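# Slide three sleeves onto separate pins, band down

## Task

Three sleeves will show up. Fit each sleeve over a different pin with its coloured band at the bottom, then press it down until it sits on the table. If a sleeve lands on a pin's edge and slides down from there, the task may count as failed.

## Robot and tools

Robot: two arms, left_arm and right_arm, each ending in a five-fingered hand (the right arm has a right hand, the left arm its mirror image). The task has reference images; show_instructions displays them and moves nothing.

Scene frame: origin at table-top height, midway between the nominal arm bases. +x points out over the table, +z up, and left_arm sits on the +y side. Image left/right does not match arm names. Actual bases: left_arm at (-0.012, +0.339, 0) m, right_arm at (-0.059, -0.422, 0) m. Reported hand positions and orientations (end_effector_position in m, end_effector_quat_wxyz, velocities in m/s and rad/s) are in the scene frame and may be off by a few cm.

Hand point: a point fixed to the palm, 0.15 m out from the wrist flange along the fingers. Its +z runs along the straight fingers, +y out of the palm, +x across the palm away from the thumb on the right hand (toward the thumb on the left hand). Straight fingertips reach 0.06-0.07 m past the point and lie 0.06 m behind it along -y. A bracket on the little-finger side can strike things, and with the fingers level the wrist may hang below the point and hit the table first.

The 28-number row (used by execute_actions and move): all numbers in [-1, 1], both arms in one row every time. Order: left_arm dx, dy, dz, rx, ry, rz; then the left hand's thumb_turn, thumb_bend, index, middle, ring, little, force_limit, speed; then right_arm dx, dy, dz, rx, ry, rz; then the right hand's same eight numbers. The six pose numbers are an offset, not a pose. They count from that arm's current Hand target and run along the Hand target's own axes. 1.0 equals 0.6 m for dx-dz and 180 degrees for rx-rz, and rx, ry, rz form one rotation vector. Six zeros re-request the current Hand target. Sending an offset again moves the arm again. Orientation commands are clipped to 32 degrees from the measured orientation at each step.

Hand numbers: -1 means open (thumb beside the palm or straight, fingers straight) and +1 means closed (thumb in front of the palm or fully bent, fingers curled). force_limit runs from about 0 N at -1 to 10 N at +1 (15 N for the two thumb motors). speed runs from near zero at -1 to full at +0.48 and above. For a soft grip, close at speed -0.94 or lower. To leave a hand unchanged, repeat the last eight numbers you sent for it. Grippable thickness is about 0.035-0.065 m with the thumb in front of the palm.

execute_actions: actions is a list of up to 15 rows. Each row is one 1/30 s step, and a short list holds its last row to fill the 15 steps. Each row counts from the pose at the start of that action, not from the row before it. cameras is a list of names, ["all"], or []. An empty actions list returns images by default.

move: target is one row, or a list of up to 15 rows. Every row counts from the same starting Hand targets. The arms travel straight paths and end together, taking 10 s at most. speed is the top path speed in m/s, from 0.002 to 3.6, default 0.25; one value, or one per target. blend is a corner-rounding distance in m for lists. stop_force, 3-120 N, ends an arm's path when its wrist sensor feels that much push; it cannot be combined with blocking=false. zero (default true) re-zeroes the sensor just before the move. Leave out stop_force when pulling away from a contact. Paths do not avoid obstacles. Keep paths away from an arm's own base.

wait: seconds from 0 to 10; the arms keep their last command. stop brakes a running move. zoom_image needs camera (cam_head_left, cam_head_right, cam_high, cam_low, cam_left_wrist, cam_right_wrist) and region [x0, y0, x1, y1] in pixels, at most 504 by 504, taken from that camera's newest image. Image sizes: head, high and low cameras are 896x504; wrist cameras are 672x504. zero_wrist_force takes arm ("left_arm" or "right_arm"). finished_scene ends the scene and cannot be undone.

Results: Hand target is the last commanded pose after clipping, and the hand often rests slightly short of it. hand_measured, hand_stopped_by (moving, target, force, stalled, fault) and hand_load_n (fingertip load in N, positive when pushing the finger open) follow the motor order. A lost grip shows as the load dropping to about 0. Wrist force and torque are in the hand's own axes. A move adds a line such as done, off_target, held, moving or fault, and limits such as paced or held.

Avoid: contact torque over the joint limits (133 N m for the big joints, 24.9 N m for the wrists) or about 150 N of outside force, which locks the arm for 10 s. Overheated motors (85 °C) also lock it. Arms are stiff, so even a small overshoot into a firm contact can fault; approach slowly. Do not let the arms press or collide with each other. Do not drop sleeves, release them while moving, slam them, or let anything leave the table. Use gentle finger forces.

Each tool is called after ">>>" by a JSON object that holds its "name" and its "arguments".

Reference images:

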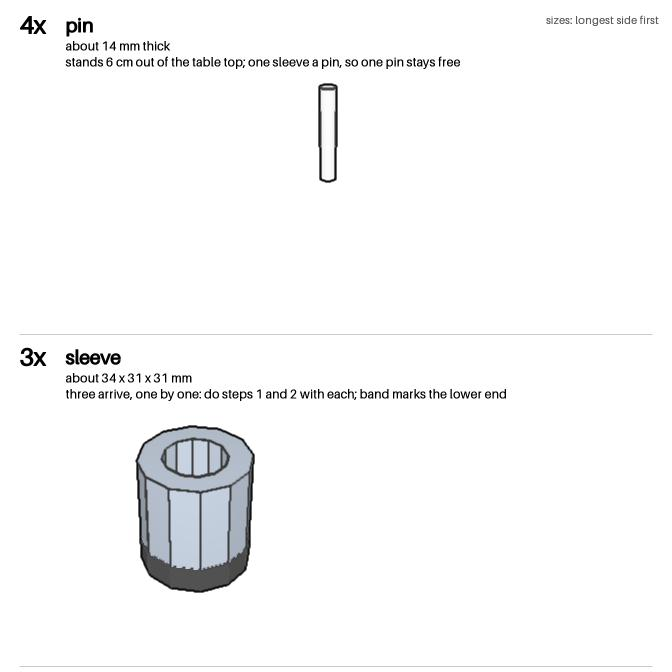

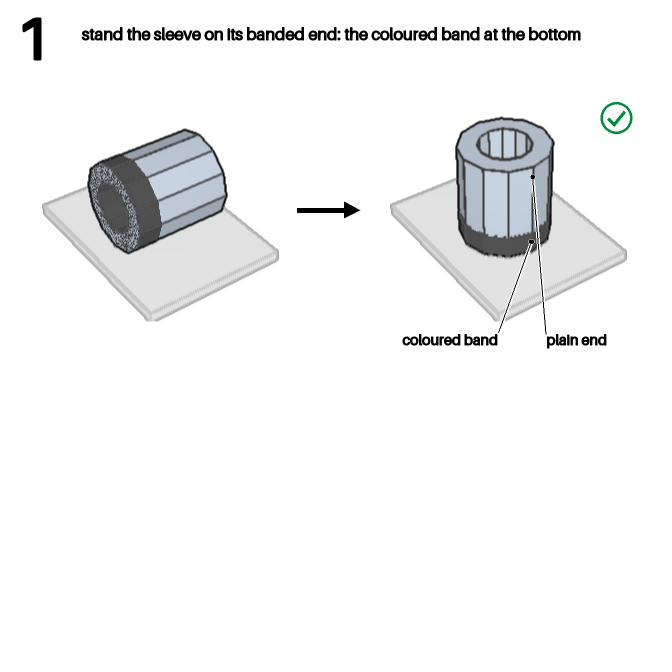

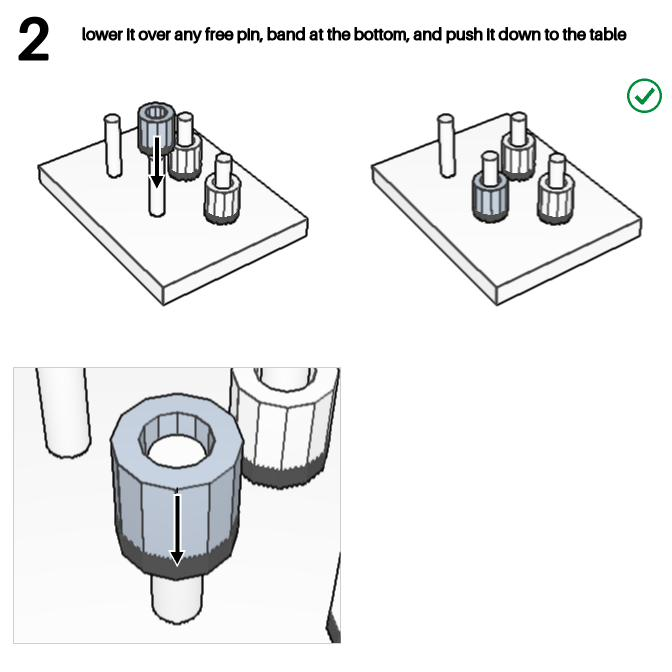

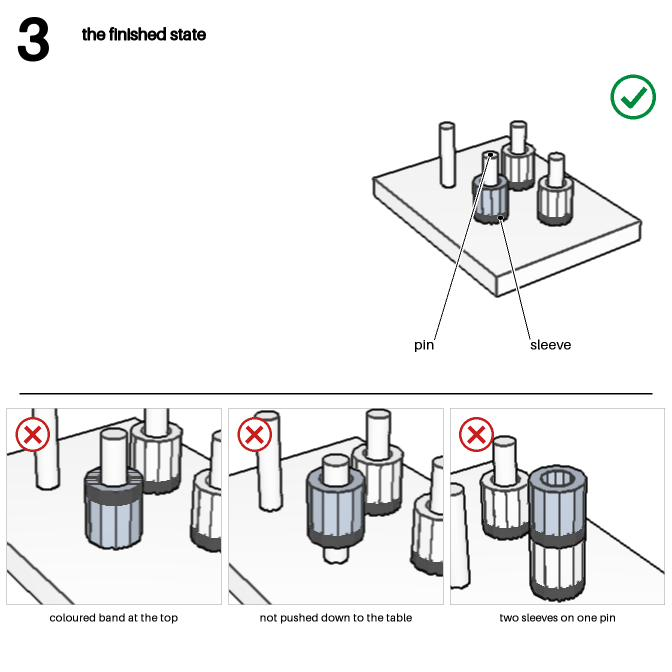

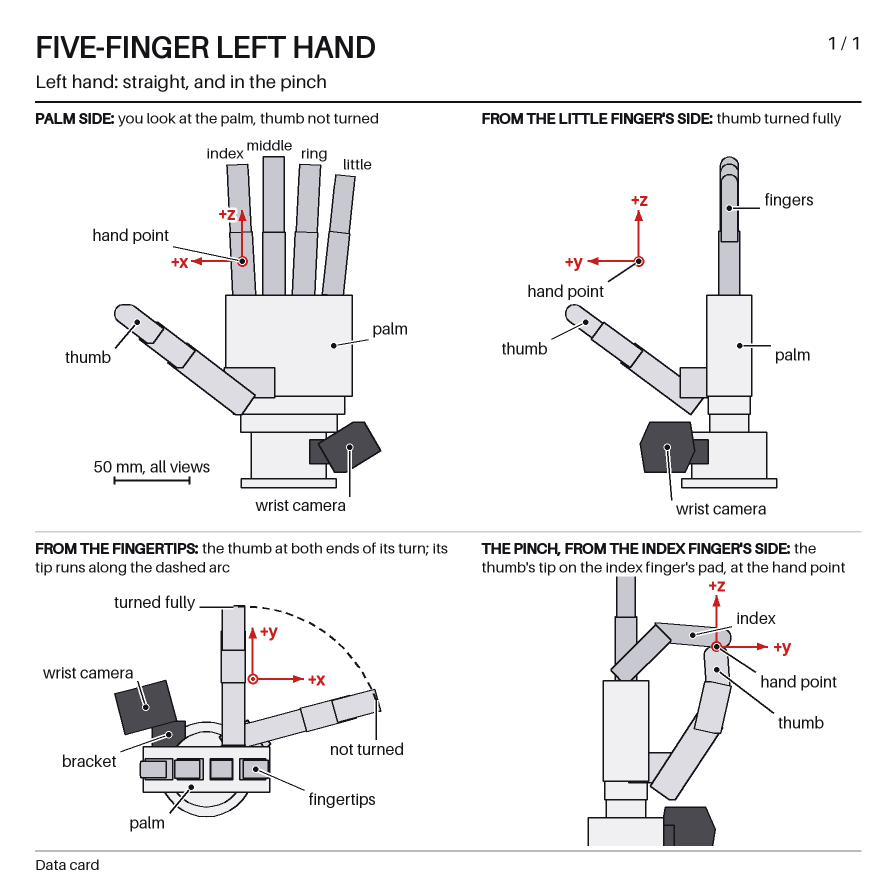

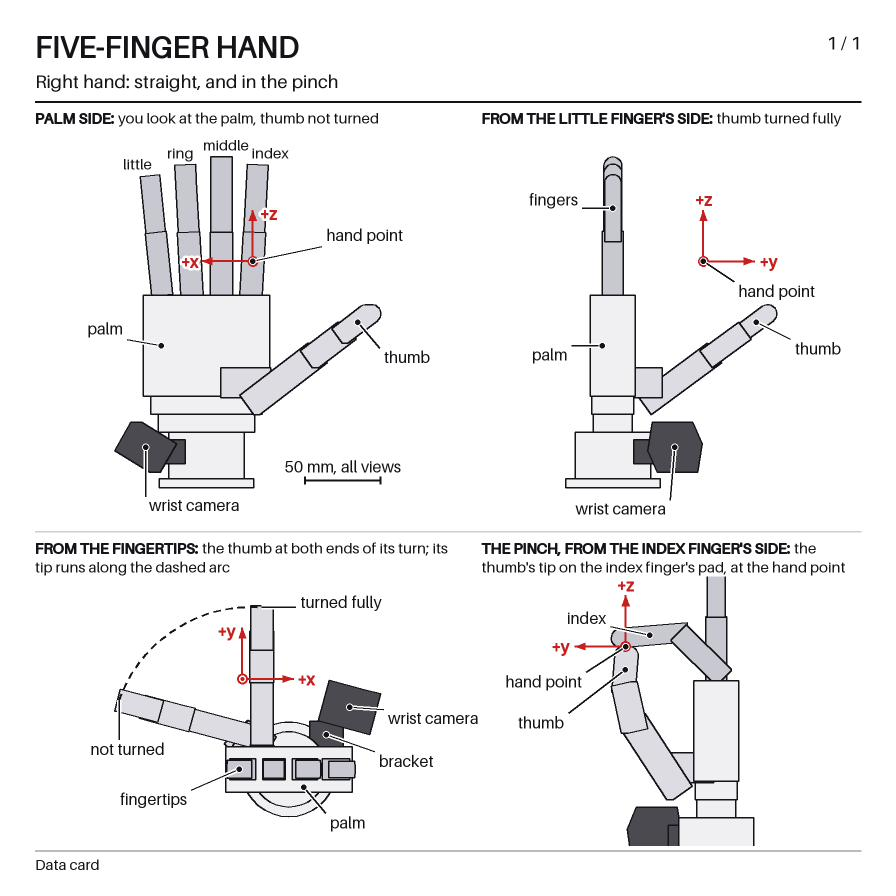

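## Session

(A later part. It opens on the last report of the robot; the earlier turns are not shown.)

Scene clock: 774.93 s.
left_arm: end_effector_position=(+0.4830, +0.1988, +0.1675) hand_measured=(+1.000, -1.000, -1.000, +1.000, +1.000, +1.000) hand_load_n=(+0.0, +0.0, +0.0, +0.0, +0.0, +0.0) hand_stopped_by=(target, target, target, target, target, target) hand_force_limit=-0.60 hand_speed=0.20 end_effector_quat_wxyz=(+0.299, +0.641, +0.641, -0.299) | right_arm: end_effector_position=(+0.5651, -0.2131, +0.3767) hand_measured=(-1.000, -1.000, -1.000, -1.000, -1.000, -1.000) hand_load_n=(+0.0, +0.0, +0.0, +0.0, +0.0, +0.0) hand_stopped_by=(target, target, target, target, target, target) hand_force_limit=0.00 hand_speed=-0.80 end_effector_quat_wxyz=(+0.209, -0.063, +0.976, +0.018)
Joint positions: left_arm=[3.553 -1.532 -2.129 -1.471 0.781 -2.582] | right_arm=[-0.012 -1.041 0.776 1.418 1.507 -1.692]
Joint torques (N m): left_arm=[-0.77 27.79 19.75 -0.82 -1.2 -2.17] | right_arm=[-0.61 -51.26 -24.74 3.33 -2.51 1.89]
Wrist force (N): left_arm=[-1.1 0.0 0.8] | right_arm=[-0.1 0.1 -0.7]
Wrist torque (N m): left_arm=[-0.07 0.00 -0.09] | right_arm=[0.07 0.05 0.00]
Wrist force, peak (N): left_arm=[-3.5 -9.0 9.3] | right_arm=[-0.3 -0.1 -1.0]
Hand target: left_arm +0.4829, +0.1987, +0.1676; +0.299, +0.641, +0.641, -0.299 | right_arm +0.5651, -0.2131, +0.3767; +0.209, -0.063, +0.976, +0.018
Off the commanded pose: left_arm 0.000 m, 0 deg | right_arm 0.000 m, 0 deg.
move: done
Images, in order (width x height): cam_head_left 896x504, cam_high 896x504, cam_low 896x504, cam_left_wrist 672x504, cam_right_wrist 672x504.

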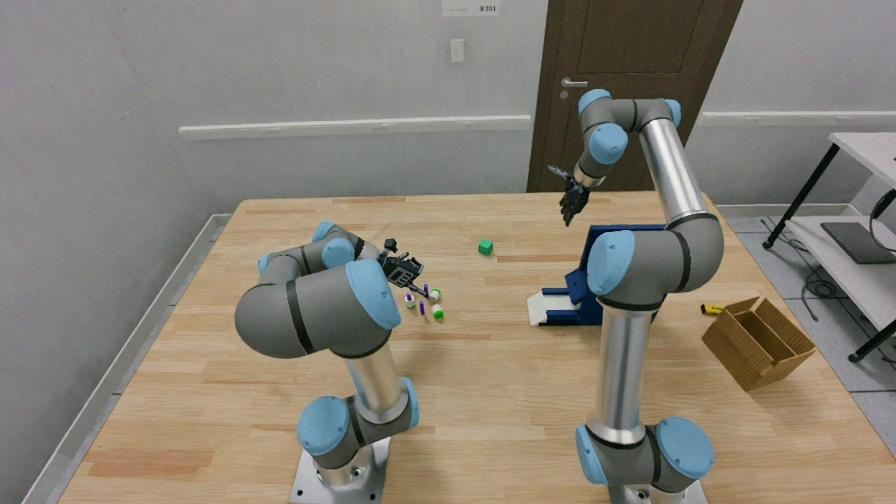

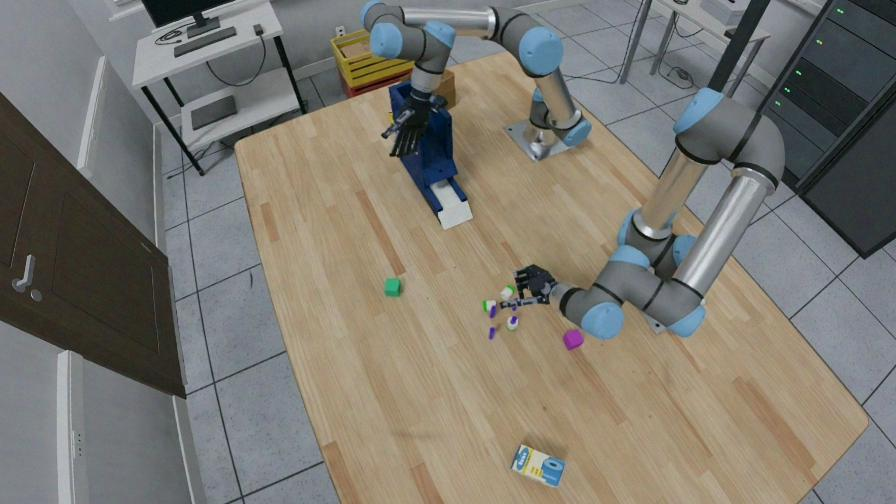

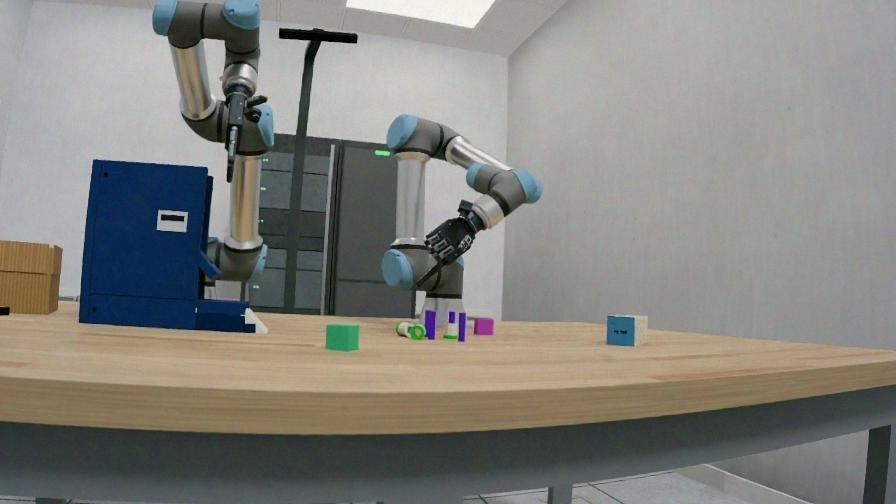

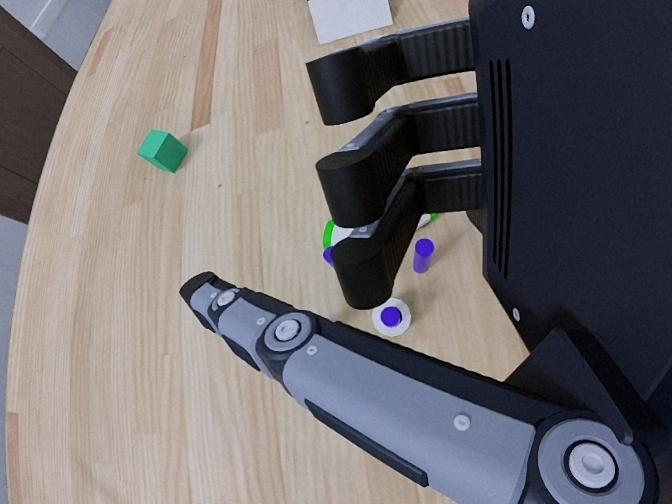

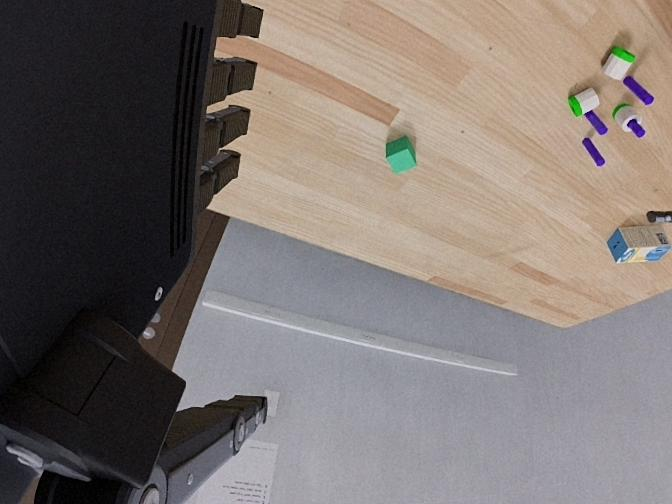

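>>> {"name": "move", "arguments": {"target": [[-0.0497, 0.0968, 0.0555, 0, 0.2778, 0, 1, -1, -1, 1, 1, 1, -0.6, 0.2, 0, 0, 0, 0, 0, 0, -1, -1, -1, -1, -1, -1, 0.0, -0.8], [0.0525, 0.0968, 0.1412, 0, 0.2778, 0, 1, -1, -1, 1, 1, 1, -0.6, 0.2, 0, 0, 0, 0, 0, 0, -1, -1, -1, -1, -1, -1, 0.0, -0.8], [0.0327, 0.1758, 0.1647, 0, 0.2778, 0, 1, -1, -1, 1, 1, 1, -0.6, 0.2, 0, 0, 0, 0, 0, 0, -1, -1, -1, -1, -1, -1, 0.0, -0.8]], "speed": [0.3, 0.12, 0.05], "stop_force": 8, "cameras": ["cam_left_wrist", "cam_low", "cam_high", "cam_right_wrist"]}}

>>> {"name": "zoom_image", "arguments": {"camera": "cam_high", "region": [470, 250, 570, 350]}}

>>> {"name": "zoom_image", "arguments": {"camera": "cam_right_wrist", "region": [552, 40, 672, 180]}}

Scene clock: 814.57 s.
left_arm: end_effector_position=(+0.5569, +0.1479, +0.0890) hand_measured=(+1.000, -1.000, -1.000, +1.000, +1.000, +1.000) hand_load_n=(+0.0, +0.0, +0.0, +0.0, +0.0, +0.0) hand_stopped_by=(target, target, target, target, target, target) hand_force_limit=-0.60 hand_speed=0.20 end_effector_quat_wxyz=(+0.000, +0.707, +0.707, +0.000) | right_arm: end_effector_position=(+0.5651, -0.2131, +0.3767) hand_measured=(-1.000, -1.000, -1.000, -1.000, -1.000, -1.000) hand_load_n=(+0.0, +0.0, +0.0, +0.0, +0.5, +0.0) hand_stopped_by=(target, target, target, target, target, target) hand_force_limit=0.00 hand_speed=-0.80 end_effector_quat_wxyz=(+0.209, -0.063, +0.976, +0.018)
Joint positions: left_arm=[3 -1.861 -1.908 -0.943 1.571 -3.311] | right_arm=[-0.012 -1.041 0.776 1.418 1.507 -1.692]
Joint torques (N m): left_arm=[6.9 20.85 32.06 0.73 -1.74 -0.87] | right_arm=[-0.55 -51.18 -24.85 3.41 -2.43 1.91]
Wrist force (N): left_arm=[2.2 -3.5 0.9] | right_arm=[-0.1 -0.2 -0.8]
Wrist torque (N m): left_arm=[-0.01 0.07 0.04] | right_arm=[0.03 0.06 -0.02]
Wrist force, peak (N): left_arm=[12.0 -39.0 -11.8] | right_arm=[-0.3 -0.1 -1.1]
Hand target: left_arm +0.5569, +0.1479, +0.0890; +0.000, +0.707, +0.707, +0.000 (not the last commanded pose) | right_arm +0.5651, -0.2131, +0.3767; +0.209, -0.063, +0.976, +0.018
Off the commanded pose: left_arm 0.034 m, 0 deg | right_arm 0.000 m, 0 deg.
move: contact (left_arm); path passed 2 of 3 targets
Images, in order (width x height): cam_high 896x504, cam_low 896x504, cam_left_wrist 672x504, cam_right_wrist 672x504.

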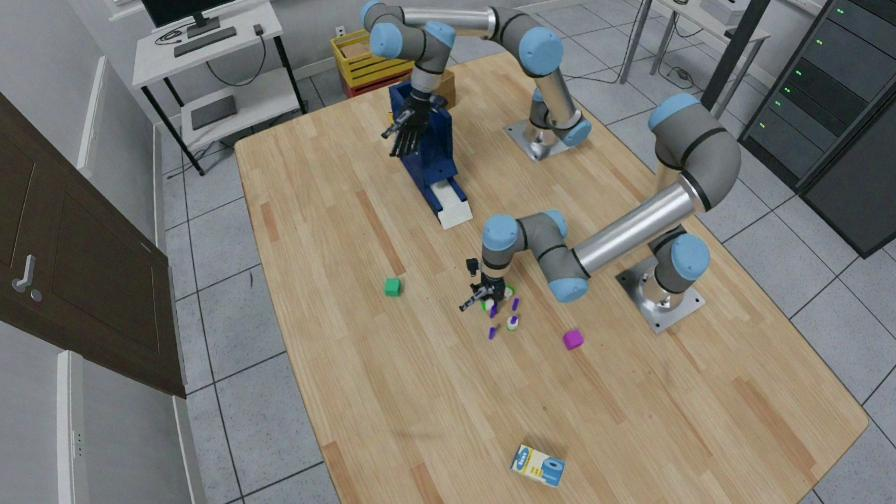

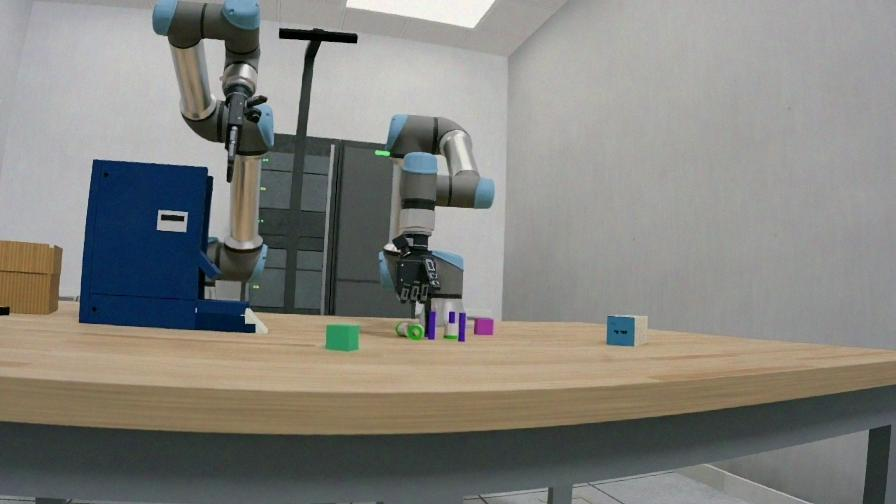

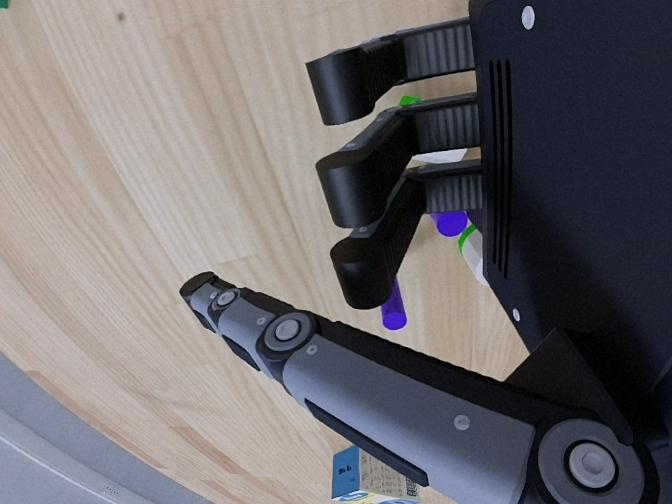

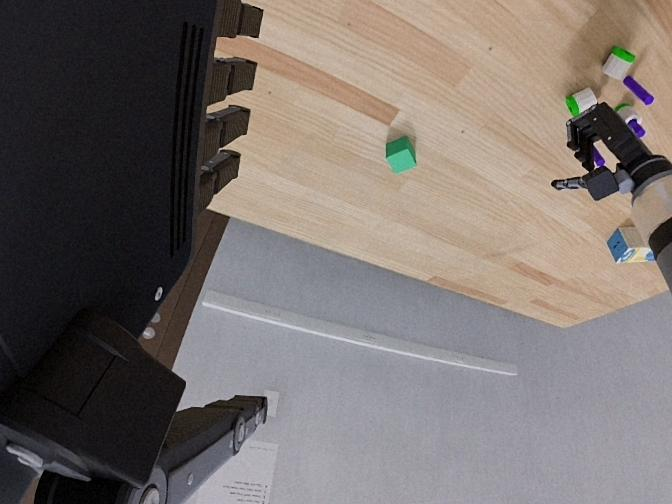

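Scaled by 5.040 from the camera's 896x504 image, which has a finer 1280x720 frame.

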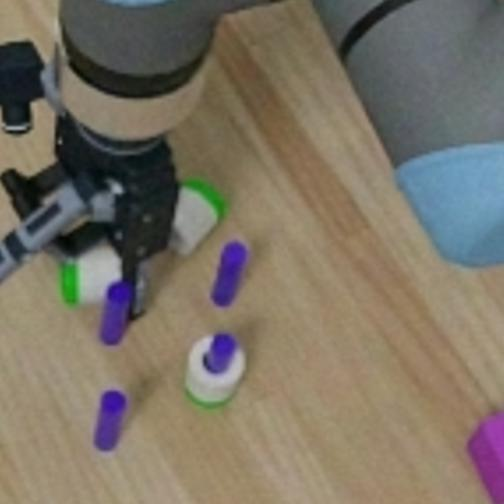

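Scaled by 3.600 from the camera's 672x504 image, which has a finer 960x720 frame.

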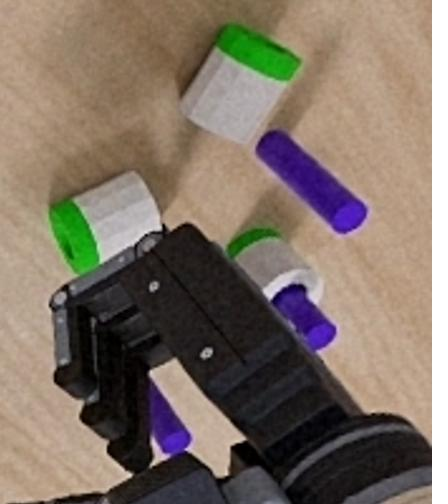

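>>> {"name": "move", "arguments": {"target": [[0, -0.01, -0.005, 0, 0, 0, 1, -1, -1, 1, 1, 1, -0.6, 0.2, 0, 0, 0, 0, 0, 0, -1, -1, -1, -1, -1, -1, 0.0, -0.8], [0.0, -0.0133, -0.1417, 0, 0, 0, -1, -1, -1, -1, -1, -1, -0.6, 0.2, 0, 0, 0, 0, 0, 0, -1, -1, -1, -1, -1, -1, 0.0, -0.8]], "speed": [0.05, 0.25], "cameras": ["cam_left_wrist", "cam_low", "cam_high", "cam_right_wrist"]}}

>>> {"name": "zoom_image", "arguments": {"camera": "cam_high", "region": [470, 250, 570, 350]}}

>>> {"name": "zoom_image", "arguments": {"camera": "cam_left_wrist", "region": [336, 100, 536, 340]}}

Scene clock: 827.87 s.
left_arm: end_effector_position=(+0.5489, +0.1478, +0.1740) hand_measured=(-1.000, -1.000, -1.000, -1.000, -1.000, -1.000) hand_load_n=(+0.0, +0.0, +0.0, -0.5, +0.0, +0.0) hand_stopped_by=(target, target, target, target, target, target) hand_force_limit=-0.60 hand_speed=0.20 end_effector_quat_wxyz=(+0.000, +0.707, +0.707, +0.000) | right_arm: end_effector_position=(+0.5651, -0.2131, +0.3767) hand_measured=(-1.000, -1.000, -1.000, -1.000, -1.000, -1.000) hand_load_n=(+0.0, +0.0, +0.0, +0.0, +0.0, +0.0) hand_stopped_by=(target, target, target, target, target, target) hand_force_limit=0.00 hand_speed=-0.80 end_effector_quat_wxyz=(+0.209, -0.063, +0.976, +0.018)
Joint positions: left_arm=[2.998 -1.742 -1.812 -1.159 1.571 -3.313] | right_arm=[-0.012 -1.041 0.776 1.418 1.507 -1.692]
Joint torques (N m): left_arm=[5.19 40.59 29.29 1.55 -1.17 -0.85] | right_arm=[-0.33 -51.72 -25.13 3.27 -2.54 1.82]
Wrist force (N): left_arm=[0.6 0.1 0.8] | right_arm=[0.0 0.1 -0.7]
Wrist torque (N m): left_arm=[-0.04 0.01 0.09] | right_arm=[0.06 0.04 0.00]
Wrist force, peak (N): left_arm=[2.6 -3.8 -0.3] | right_arm=[-0.1 0.1 -1.1]
Hand target: left_arm +0.5489, +0.1478, +0.1740; +0.000, +0.707, +0.707, +0.000 | right_arm +0.5651, -0.2131, +0.3767; +0.209, -0.063, +0.976, +0.018
Off the commanded pose: left_arm 0.000 m, 0 deg | right_arm 0.000 m, 0 deg.
move: done
Images, in order (width x height): cam_high 896x504, cam_low 896x504, cam_left_wrist 672x504, cam_right_wrist 672x504.

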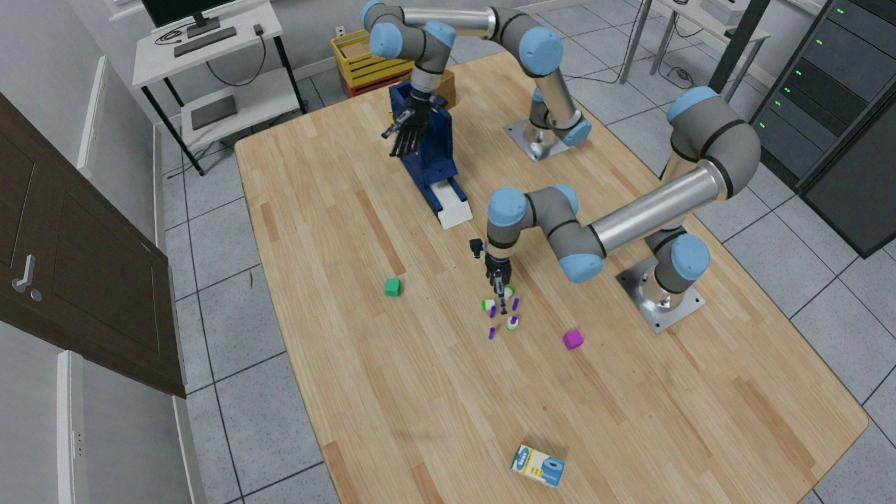

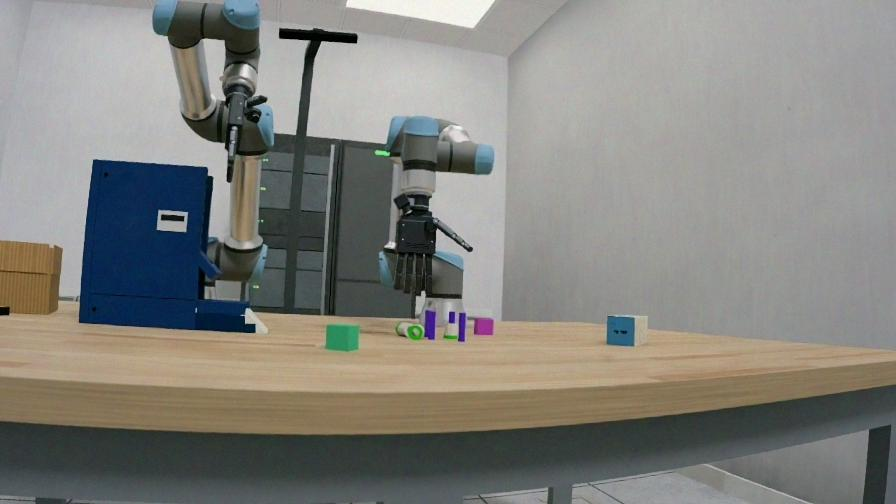

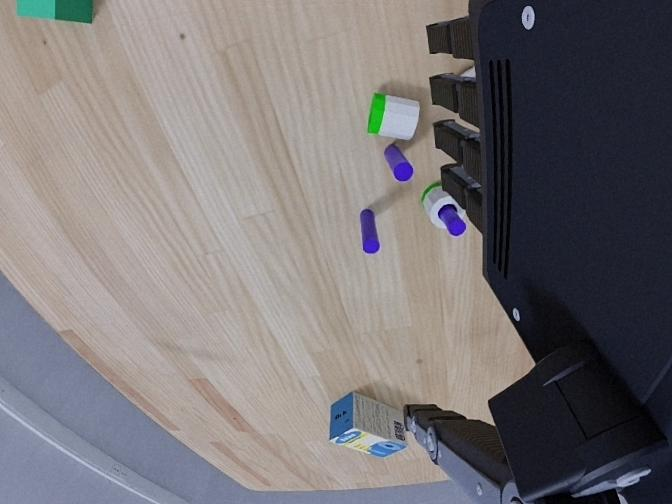

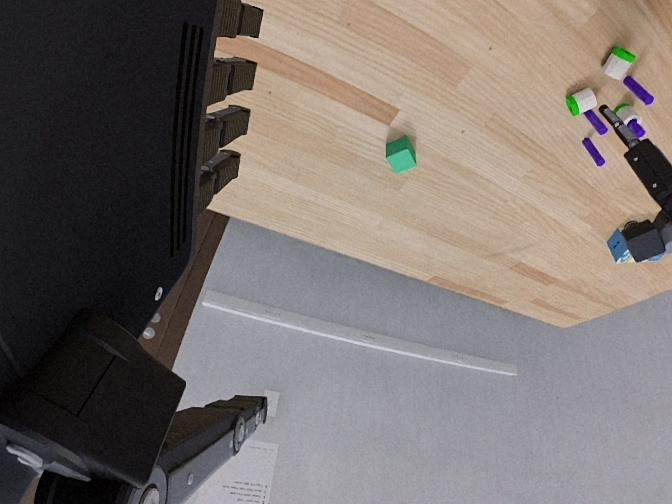

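Scaled by 5.040 from the camera's 896x504 image, which has a finer 1280x720 frame.

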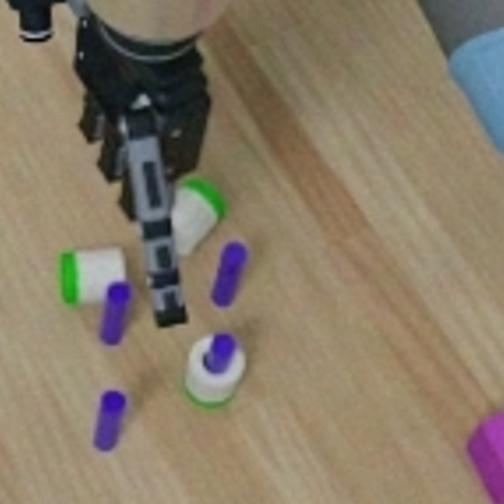

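Scaled by 2.100 from the camera's 672x504 image, which has a finer 960x720 frame.

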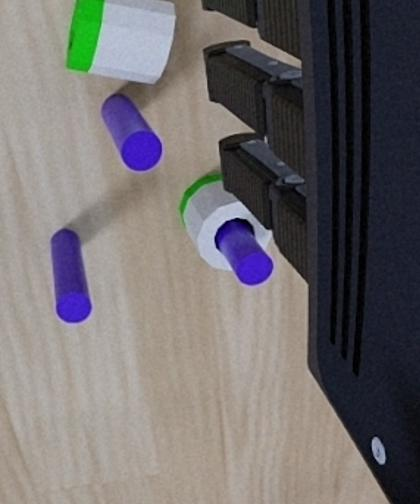

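>>> {"name": "move", "arguments": {"target": [[-0.0322, -0.0348, 0, 0, 0, 0, -1, -1, -1, 1, 1, 1, -0.6, 0.4, 0, 0, 0, 0, 0, 0, -1, -1, -1, -1, -1, -1, 0.0, -0.8], [-0.0322, -0.0348, 0.1417, 0, 0, 0, -1, -1, -1, 1, 1, 1, -0.6, 0.4, 0, 0, 0, 0, 0, 0, -1, -1, -1, -1, -1, -1, 0.0, -0.8], [-0.0608, 0.0468, 0.1417, 0, 0, 0, -1, -1, -1, 1, 1, 1, -0.6, 0.4, 0, 0, 0, 0, 0, 0, -1, -1, -1, -1, -1, -1, 0.0, -0.8]], "speed": [0.15, 0.1, 0.04], "stop_force": 8, "cameras": ["cam_left_wrist", "cam_high", "cam_right_wrist"]}}

>>> {"name": "zoom_image", "arguments": {"camera": "cam_high", "region": [470, 250, 570, 350]}}

>>> {"name": "zoom_image", "arguments": {"camera": "cam_right_wrist", "region": [552, 40, 672, 180]}}

Scene clock: 848.40 s.
left_arm: end_effector_position=(+0.5770, +0.1114, +0.0890) hand_measured=(-1.000, -1.000, -1.000, +1.000, +1.000, +1.000) hand_load_n=(+0.0, +0.0, +0.0, +0.0, +0.0, +0.0) hand_stopped_by=(target, target, target, target, target, target) hand_force_limit=-0.60 hand_speed=0.40 end_effector_quat_wxyz=(+0.000, +0.707, +0.707, +0.000) | right_arm: end_effector_position=(+0.5651, -0.2131, +0.3767) hand_measured=(-1.000, -1.000, -1.000, -1.000, -1.000, -1.000) hand_load_n=(+0.0, +0.0, +0.0, +0.0, +0.0, +0.0) hand_stopped_by=(target, target, target, target, target, target) hand_force_limit=0.00 hand_speed=-0.80 end_effector_quat_wxyz=(+0.209, -0.063, +0.976, +0.018)
Joint positions: left_arm=[2.943 -1.931 -1.81 -0.972 1.571 -3.368] | right_arm=[-0.012 -1.041 0.776 1.418 1.507 -1.692]
Joint torques (N m): left_arm=[3.21 46.78 7.94 5.52 1.09 1.55] | right_arm=[-0.52 -51.5 -24.62 3.28 -2.46 1.77]
Wrist force (N): left_arm=[0.6 0.0 1.1] | right_arm=[-0.1 -0.1 -0.6]
Wrist torque (N m): left_arm=[-0.02 -0.01 0.08] | right_arm=[0.04 0.05 -0.01]
Wrist force, peak (N): left_arm=[1.5 1.2 0.9] | right_arm=[-0.3 -0.2 -1.0]
Hand target: left_arm +0.5770, +0.1114, +0.0890; +0.000, +0.707, +0.707, +0.000 | right_arm +0.5651, -0.2131, +0.3767; +0.209, -0.063, +0.976, +0.018
Off the commanded pose: left_arm 0.000 m, 0 deg | right_arm 0.000 m, 0 deg.
move: done
Images, in order (width x height): cam_high 896x504, cam_left_wrist 672x504, cam_right_wrist 672x504.

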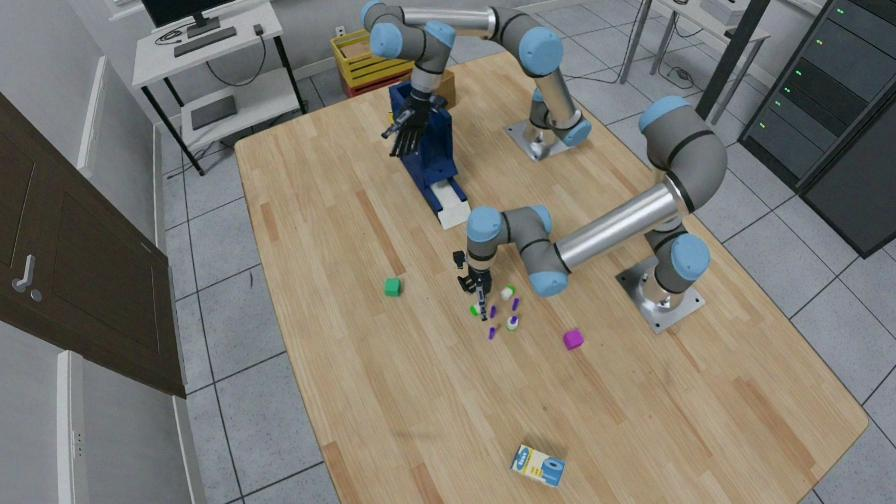

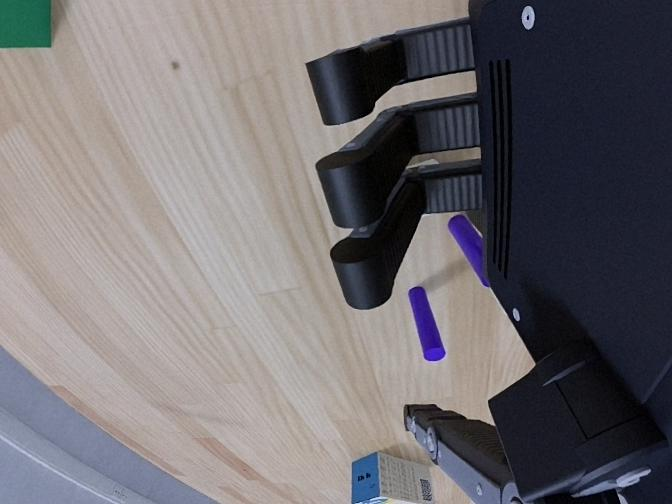

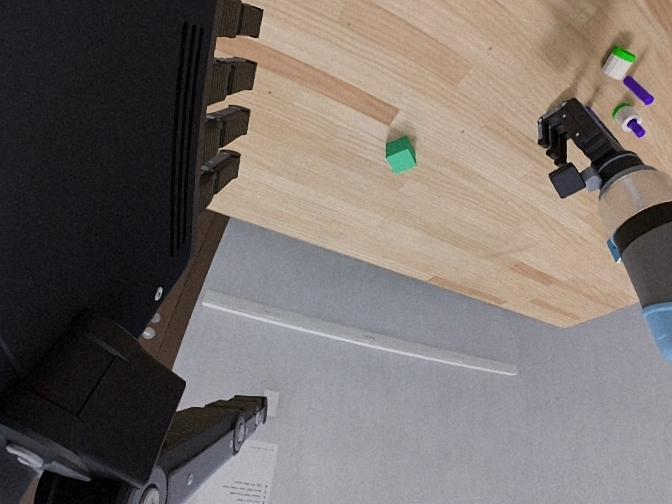

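Scaled by 5.040 from the camera's 896x504 image, which has a finer 1280x720 frame.

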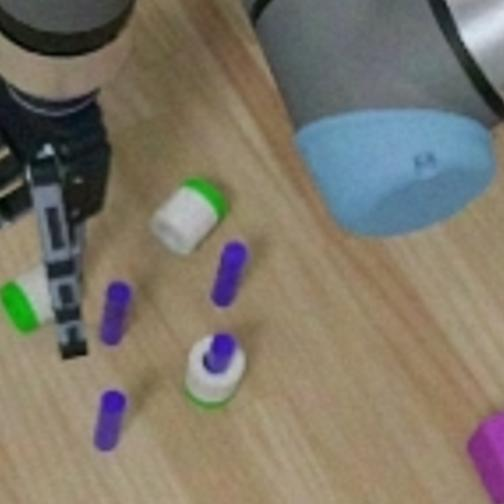

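Scaled by 3.600 from the camera's 672x504 image, which has a finer 960x720 frame.

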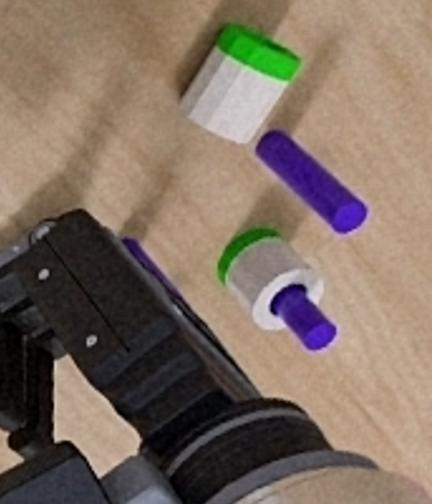

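>>> {"name": "move", "arguments": {"target": [[0, 0, -0.1333, 0, 0, 0, -1, -1, -1, 1, 1, 1, -0.6, 0.4, 0, 0, 0, 0, 0, 0, -1, -1, -1, -1, -1, -1, 0.0, -0.8], [-0.019, -0.195, -0.185, 0, 0, 0, -1, -1, -1, -1, -1, -1, -0.6, 0.4, 0, 0, 0, 0, 0, 0, -1, -1, -1, -1, -1, -1, 0.0, -0.8]], "speed": [0.2, 0.3], "blend": [0.02, 0], "cameras": ["cam_left_wrist", "cam_high"]}}

>>> {"name": "zoom_image", "arguments": {"camera": "cam_left_wrist", "region": [250, 80, 450, 280]}}

Scene clock: 861.83 s.
left_arm: end_effector_position=(+0.4600, +0.1000, +0.2000) hand_measured=(-1.000, -1.000, -1.000, -1.000, -1.000, -1.000) hand_load_n=(+0.0, +0.0, +0.0, +0.0, +0.0, +0.0) hand_stopped_by=(target, target, target, target, target, target) hand_force_limit=-0.60 hand_speed=0.40 end_effector_quat_wxyz=(+0.000, +0.707, +0.707, +0.000) | right_arm: end_effector_position=(+0.5651, -0.2131, +0.3767) hand_measured=(-1.000, -1.000, -1.000, -1.000, -1.000, -1.000) hand_load_n=(+0.0, +0.0, +0.0, +0.0, +0.0, +0.0) hand_stopped_by=(target, target, target, target, target, target) hand_force_limit=0.00 hand_speed=-0.80 end_effector_quat_wxyz=(+0.209, -0.063, +0.976, +0.018)
Joint positions: left_arm=[2.863 -1.587 -1.912 -1.214 1.571 -3.448] | right_arm=[-0.012 -1.041 0.776 1.418 1.507 -1.692]
Joint torques (N m): left_arm=[-3.31 35.74 9.29 4.57 -1.33 -1.92] | right_arm=[-0.81 -51.51 -24.7 3.26 -2.45 1.7]
Wrist force (N): left_arm=[0.4 -0.3 1.0] | right_arm=[0.0 0.0 -0.9]
Wrist torque (N m): left_arm=[-0.07 0.04 -0.03] | right_arm=[0.06 0.04 0.00]
Wrist force, peak (N): left_arm=[0.6 -0.2 3.0] | right_arm=[-0.1 -0.4 -1.0]
Hand target: left_arm +0.4600, +0.1000, +0.2000; +0.000, +0.707, +0.707, +0.000 | right_arm +0.5651, -0.2131, +0.3767; +0.209, -0.063, +0.976, +0.018
Off the commanded pose: left_arm 0.000 m, 0 deg | right_arm 0.000 m, 0 deg.
move: done
Images, in order (width x height): cam_high 896x504, cam_left_wrist 672x504.

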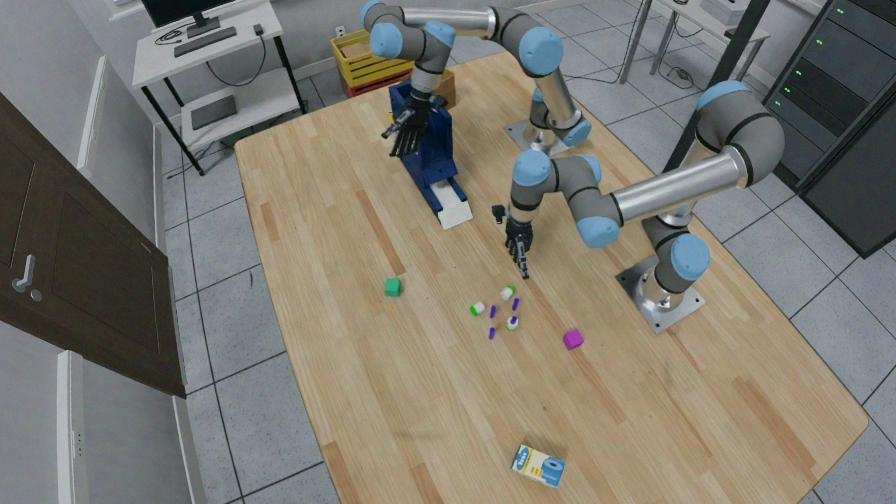

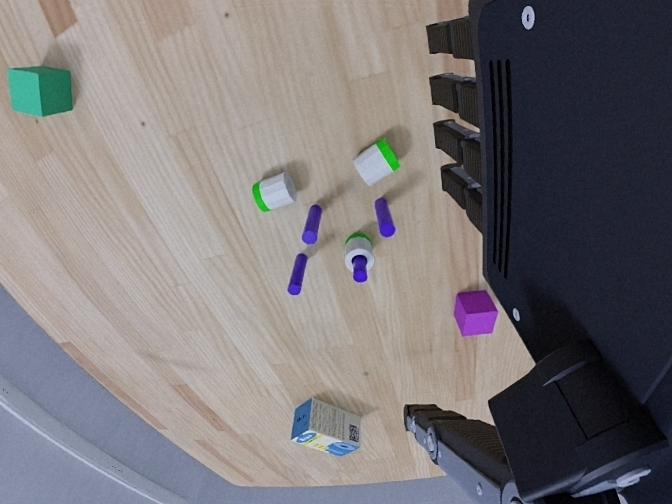

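Scaled by 2.520 from the camera's 672x504 image, which has a finer 960x720 frame.

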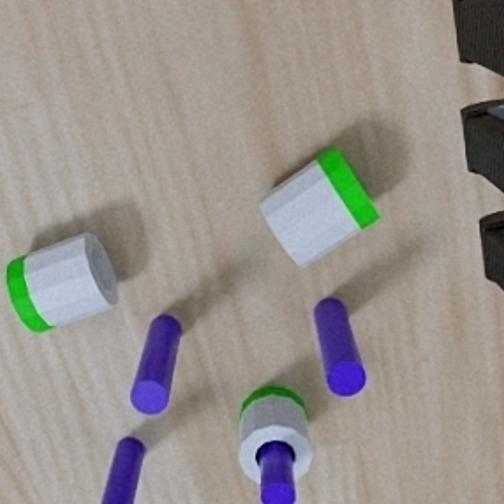

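>>> {"name": "move", "arguments": {"target": [[0.0767, 0.0325, 0.05, 0, 0, 0, -1, -1, -1, 1, 1, 1, -0.6, 0.4, 0, 0, 0, 0, 0, 0, -1, -1, -1, -1, -1, -1, 0.0, -0.8], [0.0767, 0.0325, 0.185, 0, 0, 0, -1, -1, -1, 1, 1, 1, -0.6, 0.4, 0, 0, 0, 0, 0, 0, -1, -1, -1, -1, -1, -1, 0.0, -0.8], [0.0085, 0.0615, 0.185, 0, 0, 0, -1, -1, -1, 1, 1, 1, -0.6, 0.4, 0, 0, 0, 0, 0, 0, -1, -1, -1, -1, -1, -1, 0.0, -0.8]], "speed": [0.2, 0.1, 0.04], "stop_force": 8, "cameras": ["cam_high"]}}

>>> {"name": "zoom_image", "arguments": {"camera": "cam_high", "region": [470, 250, 570, 350]}}

Scene clock: 877.10 s.
left_arm: end_effector_position=(+0.4969, +0.1051, +0.0890) hand_measured=(-1.000, -1.000, -1.000, +1.000, +1.000, +1.000) hand_load_n=(+0.0, +0.0, +0.0, +0.0, +0.5, +0.0) hand_stopped_by=(target, target, target, target, target, target) hand_force_limit=-0.60 hand_speed=0.40 end_effector_quat_wxyz=(+0.000, +0.707, +0.707, +0.000) | right_arm: end_effector_position=(+0.5651, -0.2131, +0.3767) hand_measured=(-1.000, -1.000, -1.000, -1.000, -1.000, -1.000) hand_load_n=(-0.5, +0.0, +0.0, +0.0, +0.0, +0.0) hand_stopped_by=(target, target, target, target, target, target) hand_force_limit=0.00 hand_speed=-0.80 end_effector_quat_wxyz=(+0.209, -0.063, +0.976, +0.018)
Joint positions: left_arm=[2.895 -1.79 -2.004 -0.919 1.571 -3.416] | right_arm=[-0.012 -1.041 0.776 1.418 1.507 -1.692]
Joint torques (N m): left_arm=[8.09 40.78 7.3 5.33 0.83 1.95] | right_arm=[-0.31 -51.32 -24.77 3.37 -2.38 1.74]
Wrist force (N): left_arm=[0.2 0.0 1.0] | right_arm=[-0.1 0.1 -0.8]
Wrist torque (N m): left_arm=[-0.04 0.07 0.00] | right_arm=[0.06 0.05 -0.01]
Wrist force, peak (N): left_arm=[1.9 0.7 1.6] | right_arm=[-0.1 0.0 -1.1]
Hand target: left_arm +0.4969, +0.1051, +0.0890; +0.000, +0.707, +0.707, +0.000 | right_arm +0.5651, -0.2131, +0.3767; +0.209, -0.063, +0.976, +0.018
Off the commanded pose: left_arm 0.000 m, 0 deg | right_arm 0.000 m, 0 deg.
move: done
Images, in order (width x height): cam_high 896x504.

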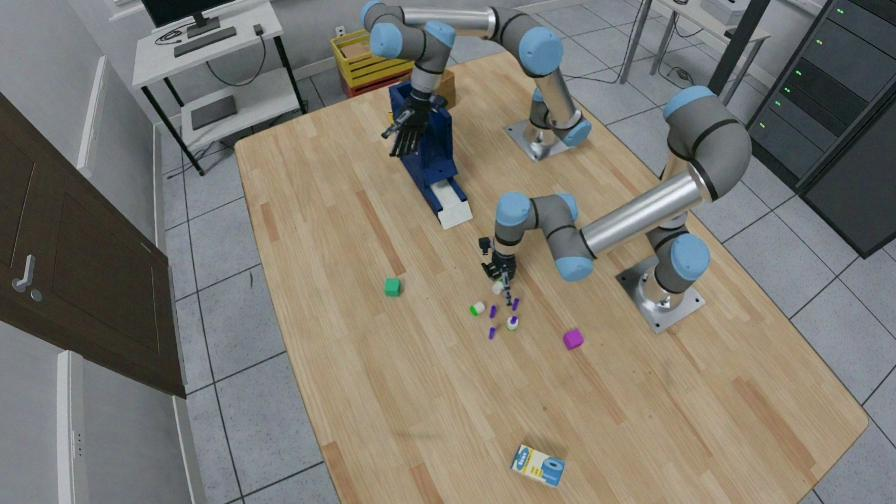

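Scaled by 5.040 from the camera's 896x504 image, which has a finer 1280x720 frame.

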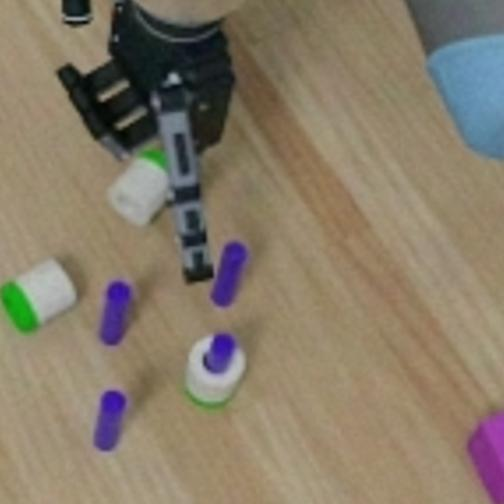

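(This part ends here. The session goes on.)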